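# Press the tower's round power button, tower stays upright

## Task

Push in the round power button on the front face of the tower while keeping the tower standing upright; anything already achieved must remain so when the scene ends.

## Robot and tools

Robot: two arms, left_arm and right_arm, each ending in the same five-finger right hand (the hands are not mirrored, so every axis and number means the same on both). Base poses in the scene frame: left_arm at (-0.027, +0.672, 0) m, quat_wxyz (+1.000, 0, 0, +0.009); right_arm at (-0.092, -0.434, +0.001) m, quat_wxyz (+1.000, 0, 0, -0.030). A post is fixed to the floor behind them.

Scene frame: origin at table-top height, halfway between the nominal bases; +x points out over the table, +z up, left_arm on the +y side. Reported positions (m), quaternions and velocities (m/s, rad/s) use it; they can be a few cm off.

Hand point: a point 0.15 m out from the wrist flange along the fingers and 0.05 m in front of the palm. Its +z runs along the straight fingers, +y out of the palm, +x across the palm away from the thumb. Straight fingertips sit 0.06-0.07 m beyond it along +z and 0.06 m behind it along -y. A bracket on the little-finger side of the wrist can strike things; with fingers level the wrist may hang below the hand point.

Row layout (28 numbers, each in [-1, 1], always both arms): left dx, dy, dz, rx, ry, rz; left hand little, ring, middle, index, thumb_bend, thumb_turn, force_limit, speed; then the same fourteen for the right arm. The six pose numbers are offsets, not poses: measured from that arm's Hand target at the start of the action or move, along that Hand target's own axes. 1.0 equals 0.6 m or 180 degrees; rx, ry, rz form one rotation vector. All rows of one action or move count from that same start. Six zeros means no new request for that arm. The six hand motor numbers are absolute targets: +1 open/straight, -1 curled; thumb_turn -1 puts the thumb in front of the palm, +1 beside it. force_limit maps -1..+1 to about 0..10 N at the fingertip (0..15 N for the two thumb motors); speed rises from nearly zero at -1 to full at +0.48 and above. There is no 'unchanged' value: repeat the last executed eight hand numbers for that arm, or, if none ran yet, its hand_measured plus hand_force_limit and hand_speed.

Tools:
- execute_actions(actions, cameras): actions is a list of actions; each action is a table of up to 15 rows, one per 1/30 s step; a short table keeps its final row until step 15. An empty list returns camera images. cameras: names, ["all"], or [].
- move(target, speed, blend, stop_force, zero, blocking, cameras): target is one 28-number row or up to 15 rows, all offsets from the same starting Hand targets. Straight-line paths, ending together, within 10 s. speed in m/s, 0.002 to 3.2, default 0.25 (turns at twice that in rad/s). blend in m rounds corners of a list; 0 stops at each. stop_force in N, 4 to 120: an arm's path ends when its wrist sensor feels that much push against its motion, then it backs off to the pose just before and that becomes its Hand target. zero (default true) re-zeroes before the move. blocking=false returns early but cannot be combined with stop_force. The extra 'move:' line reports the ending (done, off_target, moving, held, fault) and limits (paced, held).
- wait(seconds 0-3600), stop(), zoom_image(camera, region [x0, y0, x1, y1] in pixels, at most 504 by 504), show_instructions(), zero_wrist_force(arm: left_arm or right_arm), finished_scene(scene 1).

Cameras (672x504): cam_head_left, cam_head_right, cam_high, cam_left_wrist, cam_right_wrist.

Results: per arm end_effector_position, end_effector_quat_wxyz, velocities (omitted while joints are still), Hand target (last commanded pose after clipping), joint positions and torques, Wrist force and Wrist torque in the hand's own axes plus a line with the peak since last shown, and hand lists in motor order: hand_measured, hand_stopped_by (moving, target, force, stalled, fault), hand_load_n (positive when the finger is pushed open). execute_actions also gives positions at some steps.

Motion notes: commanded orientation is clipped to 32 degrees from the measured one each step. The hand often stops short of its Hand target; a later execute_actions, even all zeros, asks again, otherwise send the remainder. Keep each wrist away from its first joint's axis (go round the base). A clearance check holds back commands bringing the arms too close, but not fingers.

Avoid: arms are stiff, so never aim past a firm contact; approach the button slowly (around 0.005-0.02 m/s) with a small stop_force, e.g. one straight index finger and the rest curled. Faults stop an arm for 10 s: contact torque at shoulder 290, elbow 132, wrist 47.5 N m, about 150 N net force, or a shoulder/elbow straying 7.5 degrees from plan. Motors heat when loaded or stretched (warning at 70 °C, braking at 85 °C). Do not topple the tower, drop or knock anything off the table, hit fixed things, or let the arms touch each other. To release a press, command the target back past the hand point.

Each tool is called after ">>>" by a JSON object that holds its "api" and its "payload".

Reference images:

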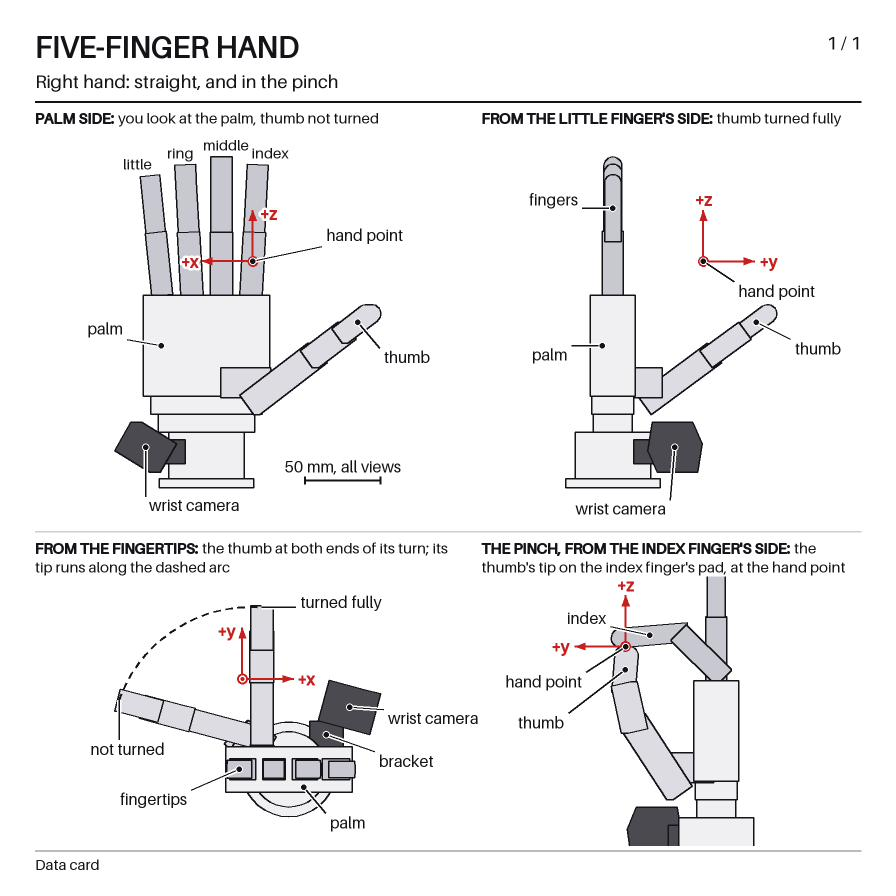

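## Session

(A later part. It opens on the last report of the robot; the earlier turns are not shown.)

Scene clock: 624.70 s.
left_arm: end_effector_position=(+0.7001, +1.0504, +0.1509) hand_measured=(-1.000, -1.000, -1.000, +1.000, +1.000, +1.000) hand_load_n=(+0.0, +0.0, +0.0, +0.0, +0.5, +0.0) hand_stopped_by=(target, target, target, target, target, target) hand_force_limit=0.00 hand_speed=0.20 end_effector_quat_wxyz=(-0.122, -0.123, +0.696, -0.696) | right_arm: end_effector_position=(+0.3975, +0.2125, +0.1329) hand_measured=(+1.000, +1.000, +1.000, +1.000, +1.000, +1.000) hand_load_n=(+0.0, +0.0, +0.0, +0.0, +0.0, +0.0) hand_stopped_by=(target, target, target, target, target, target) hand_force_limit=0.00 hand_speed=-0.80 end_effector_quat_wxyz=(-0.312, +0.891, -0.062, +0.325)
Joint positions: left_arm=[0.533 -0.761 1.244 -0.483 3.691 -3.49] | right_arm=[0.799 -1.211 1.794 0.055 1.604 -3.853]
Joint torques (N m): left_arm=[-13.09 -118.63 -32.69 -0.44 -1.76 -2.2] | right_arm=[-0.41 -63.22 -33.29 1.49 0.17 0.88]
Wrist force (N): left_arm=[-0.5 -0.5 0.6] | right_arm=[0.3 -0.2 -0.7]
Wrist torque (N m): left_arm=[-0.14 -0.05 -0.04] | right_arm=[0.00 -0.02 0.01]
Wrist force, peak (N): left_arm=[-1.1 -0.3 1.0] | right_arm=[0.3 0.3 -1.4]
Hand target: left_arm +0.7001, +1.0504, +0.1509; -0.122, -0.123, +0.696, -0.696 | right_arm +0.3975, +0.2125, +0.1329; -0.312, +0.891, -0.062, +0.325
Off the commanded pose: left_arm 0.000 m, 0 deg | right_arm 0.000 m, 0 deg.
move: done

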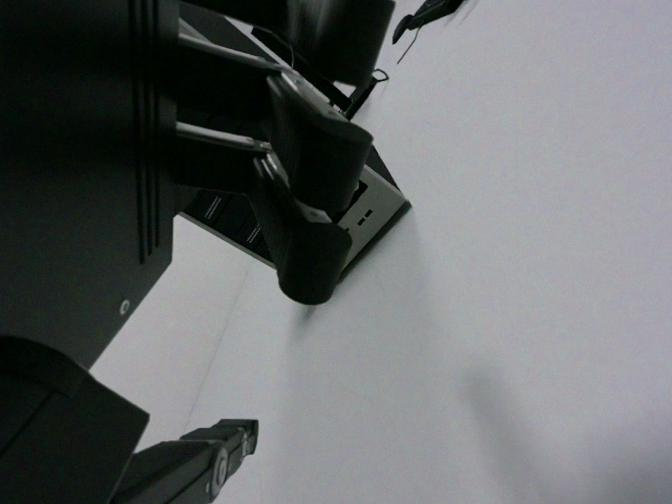

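>>> {"api": "zoom_image", "payload": {"camera": "cam_left_wrist", "region": [130, 0, 430, 300]}}

Scaled by 1.680 from the camera's image (finer frame: 960x720).

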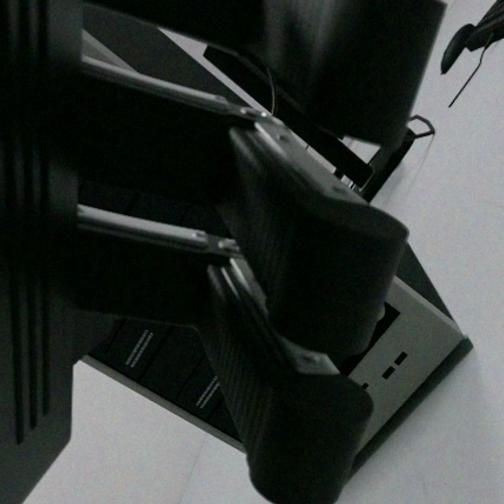

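>>> {"api": "move", "payload": {"target": [0,0,0,0,0,0,1,1,1,0,1,1,0,0.2,0,0,0,0,0,0,1,1,1,1,1,1,0,-0.8], "cameras": ["cam_left_wrist"]}}

>>> {"api": "zoom_image", "payload": {"camera": "cam_left_wrist", "region": [130, 0, 430, 300]}}

Scene clock: 650.67 s.
left_arm: end_effector_position=(+0.7001, +1.0504, +0.1509) hand_measured=(+1.000, +1.000, +1.000, +0.000, +1.000, +1.000) hand_load_n=(+0.0, +0.0, +0.5, +0.0, +0.0, -0.5) hand_stopped_by=(target, target, target, target, target, target) hand_force_limit=0.00 hand_speed=0.20 end_effector_quat_wxyz=(-0.122, -0.123, +0.696, -0.696) | right_arm: end_effector_position=(+0.3975, +0.2125, +0.1329) hand_measured=(+1.000, +1.000, +1.000, +1.000, +1.000, +1.000) hand_load_n=(+0.0, +0.0, +0.0, +0.0, -0.5, +0.0) hand_stopped_by=(target, target, target, target, target, target) hand_force_limit=0.00 hand_speed=-0.80 end_effector_quat_wxyz=(-0.312, +0.891, -0.062, +0.325)
Joint positions: left_arm=[0.533 -0.761 1.244 -0.483 3.691 -3.49] | right_arm=[0.799 -1.211 1.794 0.055 1.604 -3.853]
Joint torques (N m): left_arm=[-11.11 -119.08 -33.89 -0.13 -0.48 -2.1] | right_arm=[0.67 -63.59 -32.47 1.83 0.24 1.13]
Wrist force (N): left_arm=[-0.4 -0.3 0.5] | right_arm=[0.1 0.2 -0.7]
Wrist torque (N m): left_arm=[-0.12 -0.07 -0.04] | right_arm=[0.07 0.01 0.01]
Wrist force, peak (N): left_arm=[-0.9 -0.5 1.1] | right_arm=[0.0 0.9 -0.9]
Hand target: left_arm +0.7001, +1.0504, +0.1509; -0.122, -0.123, +0.696, -0.696 | right_arm +0.3975, +0.2125, +0.1329; -0.312, +0.891, -0.062, +0.325
Off the commanded pose: left_arm 0.000 m, 0 deg | right_arm 0.000 m, 0 deg.
move: done

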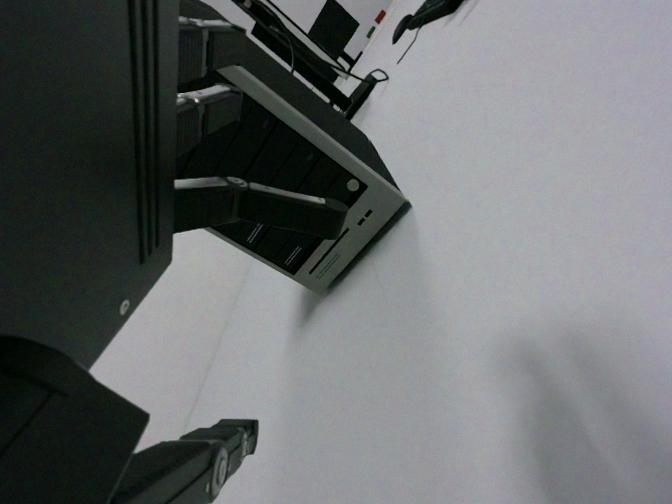

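Scaled by 1.680 from the camera's image (finer frame: 960x720).

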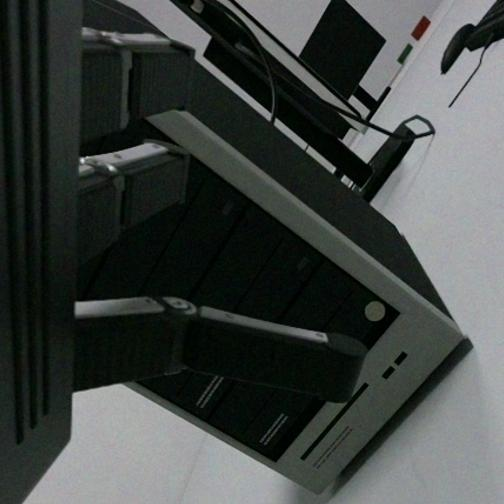

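>>> {"api": "move", "payload": {"target": [-0.0582,0.0142,0.05,-0.1112,-0.0191,0.1111,1,1,1,1,1,1,0,0.2,0,0,0,0,0,0,1,1,1,1,1,1,0,-0.8], "cameras": ["cam_left_wrist"]}}

>>> {"api": "zoom_image", "payload": {"camera": "cam_left_wrist", "region": [130, 0, 430, 300]}}

Scene clock: 729.83 s.
left_arm: end_effector_position=(+0.7300, +1.0204, +0.1309) hand_measured=(+1.000, +1.000, +1.000, +1.000, +1.000, +1.000) hand_load_n=(+0.0, +0.0, +0.0, +0.0, +0.0, -0.5) hand_stopped_by=(target, target, target, target, target, target) hand_force_limit=0.00 hand_speed=0.20 end_effector_quat_wxyz=(+0.001, +0.001, +0.820, -0.572) | right_arm: end_effector_position=(+0.3975, +0.2125, +0.1329) hand_measured=(+1.000, +1.000, +1.000, +1.000, +1.000, +1.000) hand_load_n=(+0.0, +0.0, +0.0, +0.0, +0.0, -0.5) hand_stopped_by=(target, target, target, target, target, target) hand_force_limit=0.00 hand_speed=-0.80 end_effector_quat_wxyz=(-0.312, +0.891, -0.062, +0.325)
Joint positions: left_arm=[0.466 -0.953 1.519 -1.235 3.732 -3.719] | right_arm=[0.799 -1.211 1.794 0.055 1.604 -3.853]
Joint torques (N m): left_arm=[-12.44 -107.87 -31.73 -3.49 1.32 -1.6] | right_arm=[-0.12 -62.53 -32.28 2.03 0.24 1.13]
Wrist force (N): left_arm=[-0.1 -0.5 1.6] | right_arm=[0.6 -0.2 -0.4]
Wrist torque (N m): left_arm=[-0.23 -0.11 -0.02] | right_arm=[-0.02 -0.07 0.02]
Wrist force, peak (N): left_arm=[0.0 -0.6 1.7] | right_arm=[0.3 0.4 -1.3]
Hand target: left_arm +0.7300, +1.0204, +0.1309; +0.001, +0.001, +0.820, -0.572 | right_arm +0.3975, +0.2125, +0.1329; -0.312, +0.891, -0.062, +0.325
Off the commanded pose: left_arm 0.000 m, 0 deg | right_arm 0.000 m, 0 deg.
move: done

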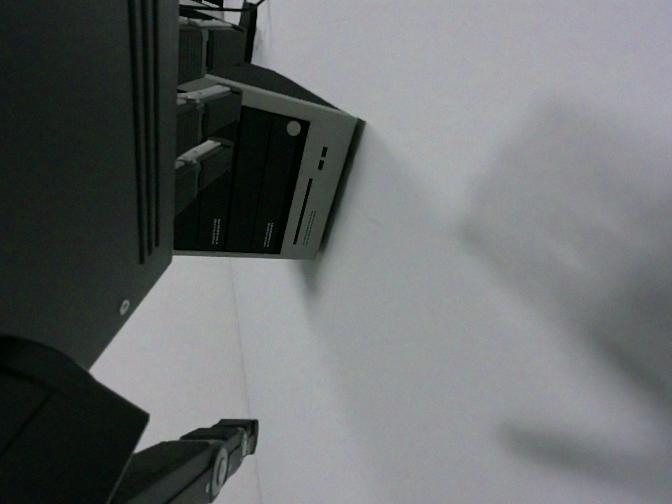

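Scaled by 1.680 from the camera's image (finer frame: 960x720).

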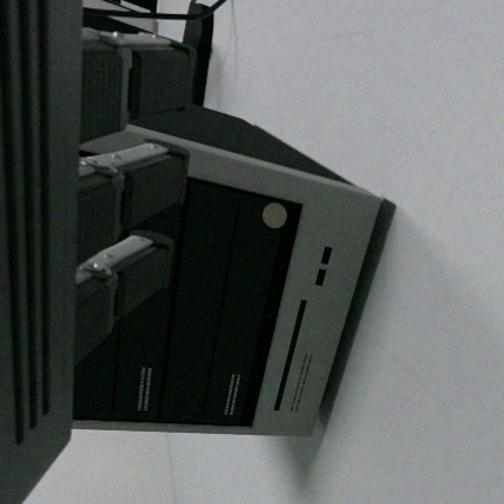

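>>> {"api": "move", "payload": {"target": [-0.05,0.0267,0.15,0,0,0,1,1,1,1,1,1,0,0.2,0,0,0,0,0,0,1,1,1,1,1,1,0,-0.8], "cameras": ["cam_left_wrist"], "speed": 0.15}}

>>> {"api": "zoom_image", "payload": {"camera": "cam_left_wrist", "region": [130, 0, 430, 300]}}

Scene clock: 745.13 s.
left_arm: end_effector_position=(+0.7600, +0.9415, +0.0850) hand_measured=(+1.000, +1.000, +1.000, +1.000, +1.000, +1.000) hand_load_n=(+0.0, +0.0, +0.0, +0.0, +0.0, +0.0) hand_stopped_by=(target, target, target, target, target, target) hand_force_limit=0.00 hand_speed=0.20 end_effector_quat_wxyz=(+0.001, +0.001, +0.820, -0.572) | right_arm: end_effector_position=(+0.3975, +0.2125, +0.1329) hand_measured=(+1.000, +1.000, +1.000, +1.000, +1.000, +1.000) hand_load_n=(+0.0, +0.0, +0.0, +0.0, +0.0, +0.0) hand_stopped_by=(target, target, target, target, target, target) hand_force_limit=0.00 hand_speed=-0.80 end_effector_quat_wxyz=(-0.312, +0.891, -0.062, +0.325)
Joint positions: left_arm=[0.373 -0.944 1.619 -1.444 3.661 -3.836] | right_arm=[0.799 -1.211 1.794 0.055 1.604 -3.853]
Joint torques (N m): left_arm=[-13.98 -71.95 -29.78 -3.7 -3.19 -1.93] | right_arm=[0.26 -62.18 -32.28 2.02 0.34 1.37]
Wrist force (N): left_arm=[-0.4 -0.3 1.4] | right_arm=[-0.1 0.3 -0.8]
Wrist torque (N m): left_arm=[-0.18 -0.05 -0.05] | right_arm=[0.08 0.05 0.00]
Wrist force, peak (N): left_arm=[-0.9 -0.1 2.0] | right_arm=[0.4 0.3 -1.4]
Hand target: left_arm +0.7601, +0.9415, +0.0849; +0.001, +0.001, +0.820, -0.572 | right_arm +0.3975, +0.2125, +0.1329; -0.312, +0.891, -0.062, +0.325
Off the commanded pose: left_arm 0.000 m, 0 deg | right_arm 0.000 m, 0 deg.
move: done

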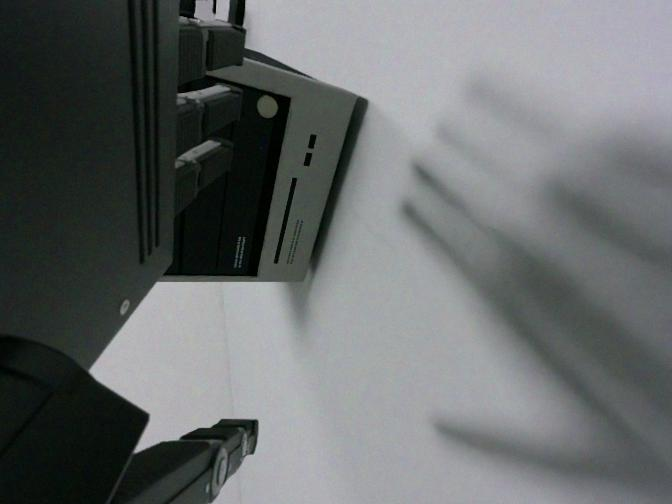

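Scaled by 1.680 from the camera's image (finer frame: 960x720).

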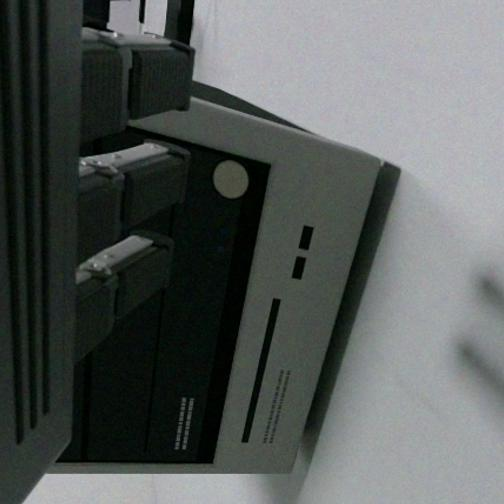

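>>> {"api": "move", "payload": {"target": [0.03,-0.015,0.0833,0,0,0,1,1,1,1,1,1,0,0.2,0,0,0,0,0,0,1,1,1,1,1,1,0,-0.8], "cameras": ["cam_left_wrist"], "speed": 0.12}}

>>> {"api": "zoom_image", "payload": {"camera": "cam_left_wrist", "region": [130, 0, 430, 300]}}

Scene clock: 770.23 s.
left_arm: end_effector_position=(+0.7421, +0.8915, +0.0760) hand_measured=(+1.000, +1.000, +1.000, +1.000, +1.000, +1.000) hand_load_n=(+0.0, +0.0, +0.0, +0.0, +0.0, +0.0) hand_stopped_by=(target, target, target, target, target, target) hand_force_limit=0.00 hand_speed=0.20 end_effector_quat_wxyz=(+0.001, +0.001, +0.820, -0.572) | right_arm: end_effector_position=(+0.3975, +0.2125, +0.1329) hand_measured=(+1.000, +1.000, +1.000, +1.000, +1.000, +1.000) hand_load_n=(-0.5, +0.0, +0.0, +0.0, +0.0, +0.0) hand_stopped_by=(target, target, target, target, target, target) hand_force_limit=0.00 hand_speed=-0.80 end_effector_quat_wxyz=(-0.312, +0.891, -0.062, +0.325)
Joint positions: left_arm=[0.326 -0.988 1.731 -1.572 3.629 -3.905] | right_arm=[0.799 -1.211 1.794 0.055 1.604 -3.853]
Joint torques (N m): left_arm=[-13.08 -98.29 -27.65 -4.33 -3.33 -2.09] | right_arm=[-0.58 -63.38 -32.32 1.86 0.21 1.36]
Wrist force (N): left_arm=[-0.2 -0.4 1.6] | right_arm=[-0.2 0.1 -0.8]
Wrist torque (N m): left_arm=[-0.19 -0.09 -0.04] | right_arm=[0.04 0.06 -0.02]
Wrist force, peak (N): left_arm=[0.0 -0.7 2.1] | right_arm=[0.3 0.2 -1.3]
Hand target: left_arm +0.7420, +0.8915, +0.0760; +0.001, +0.001, +0.820, -0.572 | right_arm +0.3975, +0.2125, +0.1329; -0.312, +0.891, -0.062, +0.325
Off the commanded pose: left_arm 0.000 m, 0 deg | right_arm 0.000 m, 0 deg.
move: done

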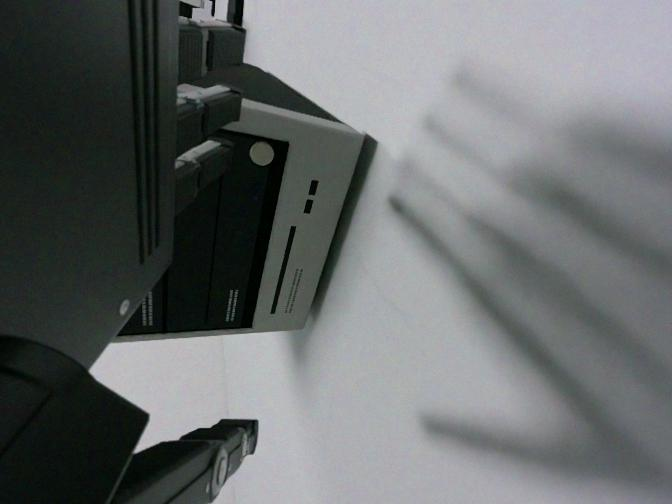

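Scaled by 1.680 from the camera's image (finer frame: 960x720).

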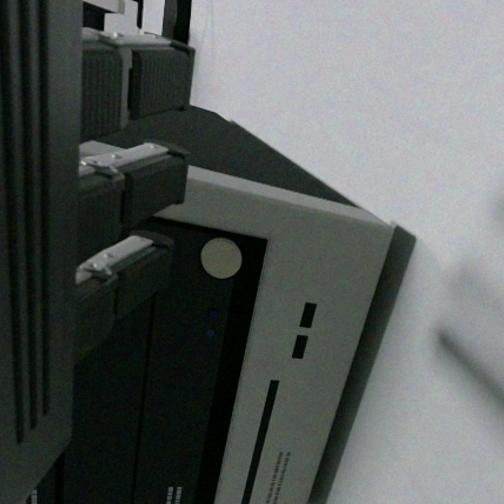

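>>> {"api": "move", "payload": {"target": [-0.0183,0.0067,0.0583,0,0,0,1,1,1,1,1,1,0,0.2,0,0,0,0,0,0,1,1,1,1,1,1,0,-0.8], "cameras": ["cam_left_wrist"], "speed": 0.1, "stop_force": 12}}

>>> {"api": "zoom_image", "payload": {"camera": "cam_left_wrist", "region": [130, 0, 430, 300]}}

Scene clock: 787.07 s.
left_arm: end_effector_position=(+0.7513, +0.8645, +0.0626) hand_measured=(+1.000, +1.000, +1.000, +1.000, +1.000, +1.000) hand_load_n=(+0.0, +0.0, -4.5, +0.0, +0.0, +0.0) hand_stopped_by=(target, target, target, target, target, target) hand_force_limit=0.00 hand_speed=0.20 end_effector_quat_wxyz=(+0.001, +0.002, +0.820, -0.572) | right_arm: end_effector_position=(+0.3975, +0.2125, +0.1329) hand_measured=(+1.000, +1.000, +1.000, +1.000, +1.000, +1.000) hand_load_n=(+0.0, +0.0, +0.0, +0.0, +0.0, +0.0) hand_stopped_by=(target, target, target, target, target, target) hand_force_limit=0.00 hand_speed=-0.80 end_effector_quat_wxyz=(-0.312, +0.891, -0.062, +0.325)
Joint positions: left_arm=[0.292 -0.979 1.758 -1.655 3.607 -3.958] | right_arm=[0.799 -1.211 1.794 0.055 1.604 -3.853]
Joint torques (N m): left_arm=[9.44 -101.29 -40.97 0.03 0.6 2.11] | right_arm=[0.86 -61.61 -32.75 2.1 0.19 1.54]
Wrist force (N): left_arm=[-1.9 2.0 -1.8] | right_arm=[0.0 0.3 -1.2]
Wrist torque (N m): left_arm=[-0.21 -0.11 -0.44] | right_arm=[0.10 0.04 0.00]
Wrist force, peak (N): left_arm=[3.1 0.9 -23.4] | right_arm=[0.0 0.5 -1.5]
Hand target: left_arm +0.7513, +0.8645, +0.0626; +0.001, +0.002, +0.820, -0.572 (not the last commanded pose) | right_arm +0.3975, +0.2125, +0.1329; -0.312, +0.891, -0.062, +0.325
Off the commanded pose: left_arm 0.005 m, 0 deg | right_arm 0.000 m, 0 deg.
move: contact (left_arm)

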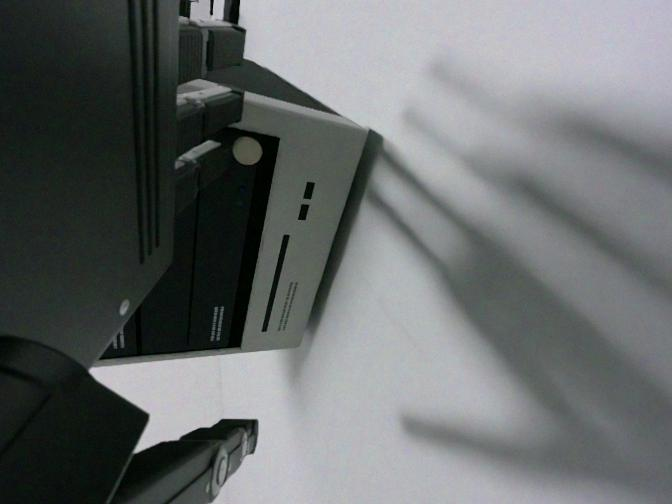

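Scaled by 1.680 from the camera's image (finer frame: 960x720).

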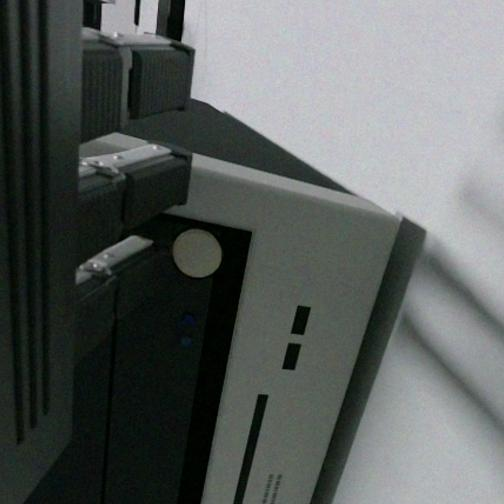

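>>> {"api": "move", "payload": {"target": [0,0.0183,-0.025,0,0,0,1,1,1,1,1,1,0,0.2,0,0,0,0,0,0,1,1,1,1,1,1,0,-0.8], "cameras": ["cam_left_wrist"], "speed": 0.05}}

>>> {"api": "zoom_image", "payload": {"camera": "cam_left_wrist", "region": [160, 60, 340, 240]}}

Scene clock: 828.33 s.
left_arm: end_effector_position=(+0.7514, +0.8822, +0.0575) hand_measured=(+1.000, +1.000, +1.000, +1.000, +1.000, +1.000) hand_load_n=(+0.0, +0.0, +0.0, +0.0, +0.0, -0.5) hand_stopped_by=(target, target, target, target, target, target) hand_force_limit=0.00 hand_speed=0.20 end_effector_quat_wxyz=(+0.001, +0.002, +0.820, -0.572) | right_arm: end_effector_position=(+0.3975, +0.2125, +0.1329) hand_measured=(+1.000, +1.000, +1.000, +1.000, +1.000, +1.000) hand_load_n=(+0.0, +0.0, +0.0, +0.0, +0.0, +0.0) hand_stopped_by=(target, target, target, target, target, target) hand_force_limit=0.00 hand_speed=-0.80 end_effector_quat_wxyz=(-0.312, +0.891, -0.062, +0.325)
Joint positions: left_arm=[0.312 -0.963 1.734 -1.617 3.62 -3.925] | right_arm=[0.799 -1.211 1.794 0.055 1.604 -3.853]
Joint torques (N m): left_arm=[16.46 -68.03 -42.67 -0.41 0.99 2.38] | right_arm=[0.64 -63.04 -33.02 2.01 0.41 1.65]
Wrist force (N): left_arm=[0.1 -0.8 1.3] | right_arm=[0.4 0.2 -0.7]
Wrist torque (N m): left_arm=[-0.24 -0.12 -0.39] | right_arm=[0.07 -0.04 0.03]
Wrist force, peak (N): left_arm=[-2.1 2.7 -2.0] | right_arm=[0.2 0.1 -1.5]
Hand target: left_arm +0.7514, +0.8823, +0.0574; +0.001, +0.002, +0.820, -0.572 | right_arm +0.3975, +0.2125, +0.1329; -0.312, +0.891, -0.062, +0.325
Off the commanded pose: left_arm 0.000 m, 0 deg | right_arm 0.000 m, 0 deg.
move: done

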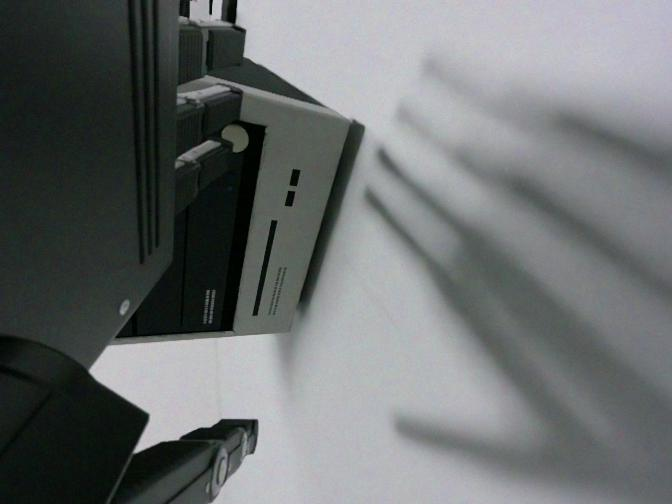

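Scaled by 2.800 from the camera's image (finer frame: 960x720).

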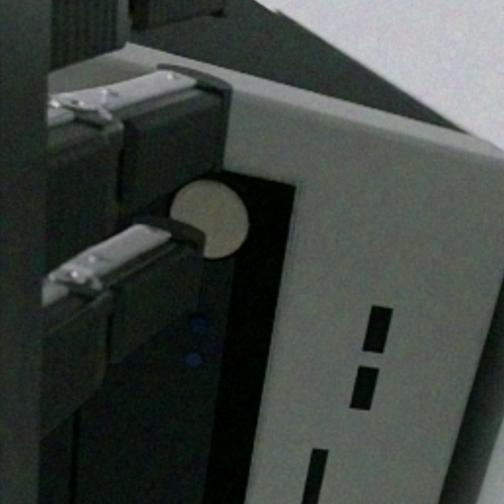

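>>> {"api": "move", "payload": {"target": [0,0,0,0,0,0,-1,-1,-1,1,1,1,0,0.2,0,0,0,0,0,0,1,1,1,1,1,1,0,-0.8]}}

>>> {"api": "move", "payload": {"target": [0,0,0.0583,0,0,0,-1,-1,-1,1,1,1,0,0.2,0,0,0,0,0,0,1,1,1,1,1,1,0,-0.8], "speed": 0.012, "stop_force": 8, "cameras": ["all"]}}

Scene clock: 857.37 s.
left_arm: end_effector_position=(+0.7514, +0.8823, +0.0574) hand_measured=(-1.000, -1.000, -1.000, +1.000, +1.000, +1.000) hand_load_n=(+0.0, +0.0, +0.0, +0.0, +0.0, +0.0) hand_stopped_by=(target, target, target, target, target, target) hand_force_limit=0.00 hand_speed=0.20 end_effector_quat_wxyz=(+0.001, +0.002, +0.820, -0.572) | right_arm: end_effector_position=(+0.3975, +0.2125, +0.1329) hand_measured=(+1.000, +1.000, +1.000, +1.000, +1.000, +1.000) hand_load_n=(+0.0, +0.0, +0.0, +0.0, +0.0, +0.0) hand_stopped_by=(target, target, target, target, target, target) hand_force_limit=0.00 hand_speed=-0.80 end_effector_quat_wxyz=(-0.312, +0.891, -0.062, +0.325)
Joint positions: left_arm=[0.313 -0.962 1.733 -1.617 3.62 -3.925] | right_arm=[0.799 -1.211 1.794 0.055 1.604 -3.853]
Joint torques (N m): left_arm=[12.8 -68.07 -41.86 -0.6 0.21 2.11] | right_arm=[0.1 -62.99 -33.02 1.92 0.17 1.72]
Wrist force (N): left_arm=[-0.4 -0.2 1.7] | right_arm=[0.2 0.5 -0.9]
Wrist torque (N m): left_arm=[-0.16 -0.06 -0.40] | right_arm=[0.12 0.00 0.03]
Wrist force, peak (N): left_arm=[-0.2 -0.3 2.0] | right_arm=[-0.3 0.9 -1.1]
Hand target: left_arm +0.7514, +0.8823, +0.0574; +0.001, +0.002, +0.820, -0.572 | right_arm +0.3975, +0.2125, +0.1329; -0.312, +0.891, -0.062, +0.325
Off the commanded pose: left_arm 0.000 m, 0 deg | right_arm 0.000 m, 0 deg.
move: done

Scene clock: 860.53 s.
left_arm: end_effector_position=(+0.7514, +0.8603, +0.0494) hand_measured=(-1.000, -1.000, -1.000, +1.000, +1.000, +1.000) hand_load_n=(+0.0, +0.0, +0.0, +0.0, +0.0, +0.0) hand_stopped_by=(target, target, target, target, target, target) hand_force_limit=0.00 hand_speed=0.20 end_effector_quat_wxyz=(+0.001, +0.002, +0.820, -0.572) | right_arm: end_effector_position=(+0.3975, +0.2125, +0.1329) hand_measured=(+1.000, +1.000, +1.000, +1.000, +1.000, +1.000) hand_load_n=(+0.0, +0.0, +0.0, +0.0, +0.0, +0.0) hand_stopped_by=(target, target, target, target, target, target) hand_force_limit=0.00 hand_speed=-0.80 end_effector_quat_wxyz=(-0.312, +0.891, -0.062, +0.325)
Joint positions: left_arm=[0.288 -0.966 1.767 -1.685 3.604 -3.966] | right_arm=[0.799 -1.211 1.794 0.055 1.604 -3.853]
Joint torques (N m): left_arm=[7.64 -73.37 -39.37 -0.05 1.11 2.03] | right_arm=[-0.85 -63.11 -33.39 2.05 0.15 1.74]
Wrist force (N): left_arm=[-0.3 -0.5 -5.7] | right_arm=[-0.1 0.6 -0.7]
Wrist torque (N m): left_arm=[0.25 -0.05 -0.33] | right_arm=[0.13 0.04 0.00]
Wrist force, peak (N): left_arm=[0.5 -0.2 -12.6] | right_arm=[0.5 0.5 -1.4]
Hand target: left_arm +0.7514, +0.8603, +0.0494; +0.001, +0.002, +0.820, -0.572 (not the last commanded pose) | right_arm +0.3975, +0.2125, +0.1329; -0.312, +0.891, -0.062, +0.325
Off the commanded pose: left_arm 0.012 m, 0 deg | right_arm 0.000 m, 0 deg.
move: contact (left_arm)

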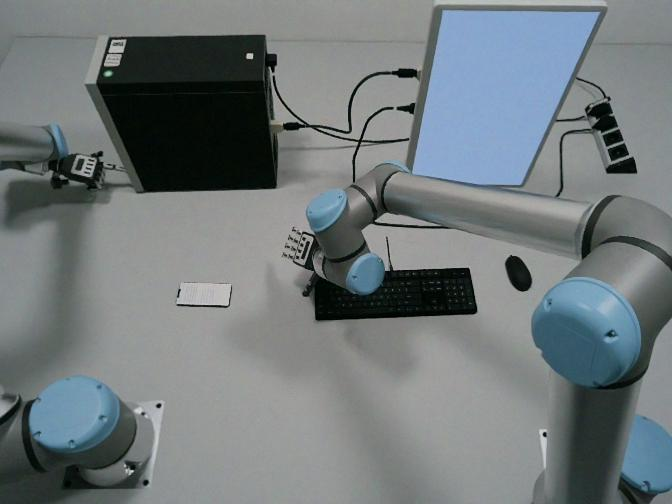

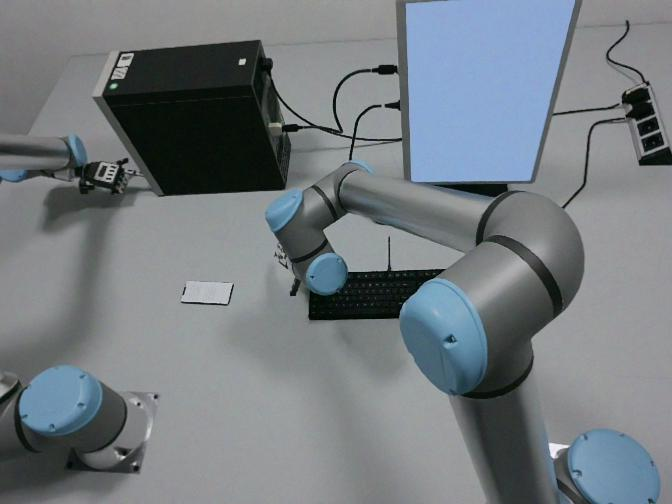

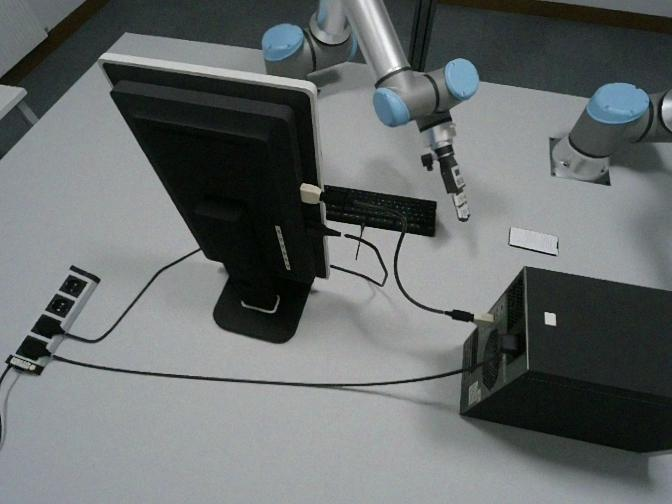

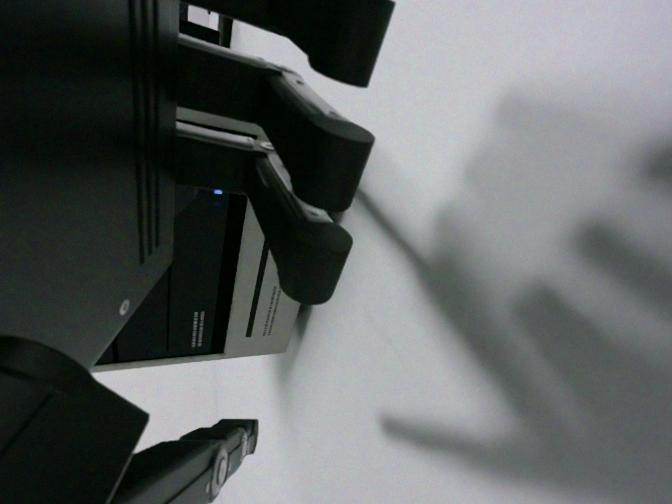

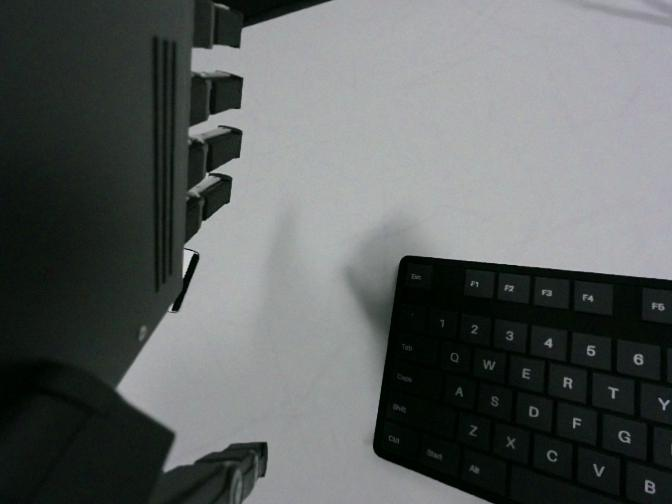

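>>> {"api": "move", "payload": {"target": [0,0,-0.25,0,0,0,-1,-1,-1,1,1,1,0,0.2,0,0,0,0,0,0,1,1,1,1,1,1,0,-0.8], "speed": 0.1, "cameras": ["cam_head_left","cam_left_wrist"]}}

Scene clock: 867.33 s.
left_arm: end_effector_position=(+0.7515, +1.0010, +0.1010) hand_measured=(-1.000, -1.000, -1.000, +1.000, +1.000, +1.000) hand_load_n=(+0.0, +0.0, +0.5, +0.0, +0.0, +0.0) hand_stopped_by=(target, target, target, target, target, target) hand_force_limit=0.00 hand_speed=0.20 end_effector_quat_wxyz=(+0.001, +0.002, +0.820, -0.572) | right_arm: end_effector_position=(+0.3975, +0.2125, +0.1329) hand_measured=(+1.000, +1.000, +1.000, +1.000, +1.000, +1.000) hand_load_n=(+0.0, +0.0, +0.0, +0.0, +0.0, +0.0) hand_stopped_by=(target, target, target, target, target, target) hand_force_limit=0.00 hand_speed=-0.80 end_effector_quat_wxyz=(-0.312, +0.891, -0.062, +0.325)
Joint positions: left_arm=[0.437 -0.92 1.528 -1.304 3.709 -3.751] | right_arm=[0.799 -1.211 1.794 0.055 1.604 -3.853]
Joint torques (N m): left_arm=[12.06 -76.46 -45.44 0.6 1.21 2.84] | right_arm=[0.01 -61.44 -32.54 1.97 0.29 1.9]
Wrist force (N): left_arm=[-0.3 -0.2 1.4] | right_arm=[0.0 0.3 -1.4]
Wrist torque (N m): left_arm=[-0.14 -0.08 -0.37] | right_arm=[0.11 0.05 0.00]
Wrist force, peak (N): left_arm=[-0.1 -0.8 -6.0] | right_arm=[-0.1 0.9 -1.5]
Hand target: left_arm +0.7515, +1.0011, +0.1011; +0.001, +0.002, +0.820, -0.572 | right_arm +0.3975, +0.2125, +0.1329; -0.312, +0.891, -0.062, +0.325
Off the commanded pose: left_arm 0.000 m, 0 deg | right_arm 0.000 m, 0 deg.
move: done

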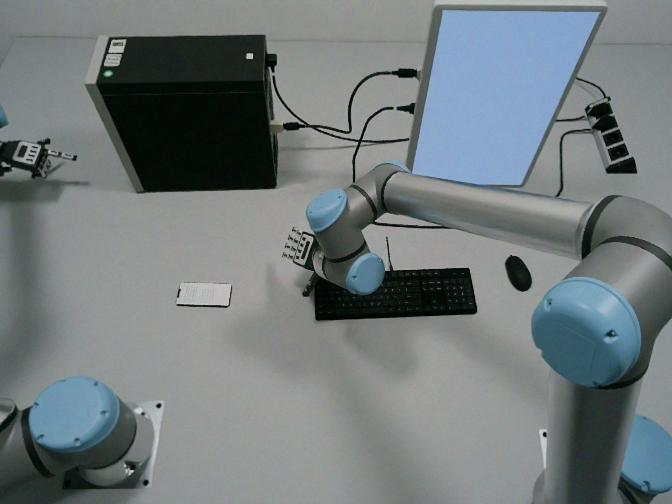

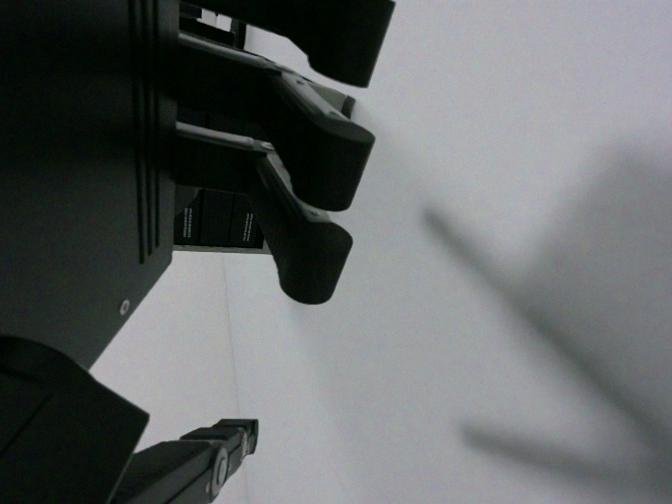

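The monitor stays lit, the tower is still upright, and the hand is clear of it.

>>> {"api": "finished_scene", "payload": {}}

The scene is finished: the task was done.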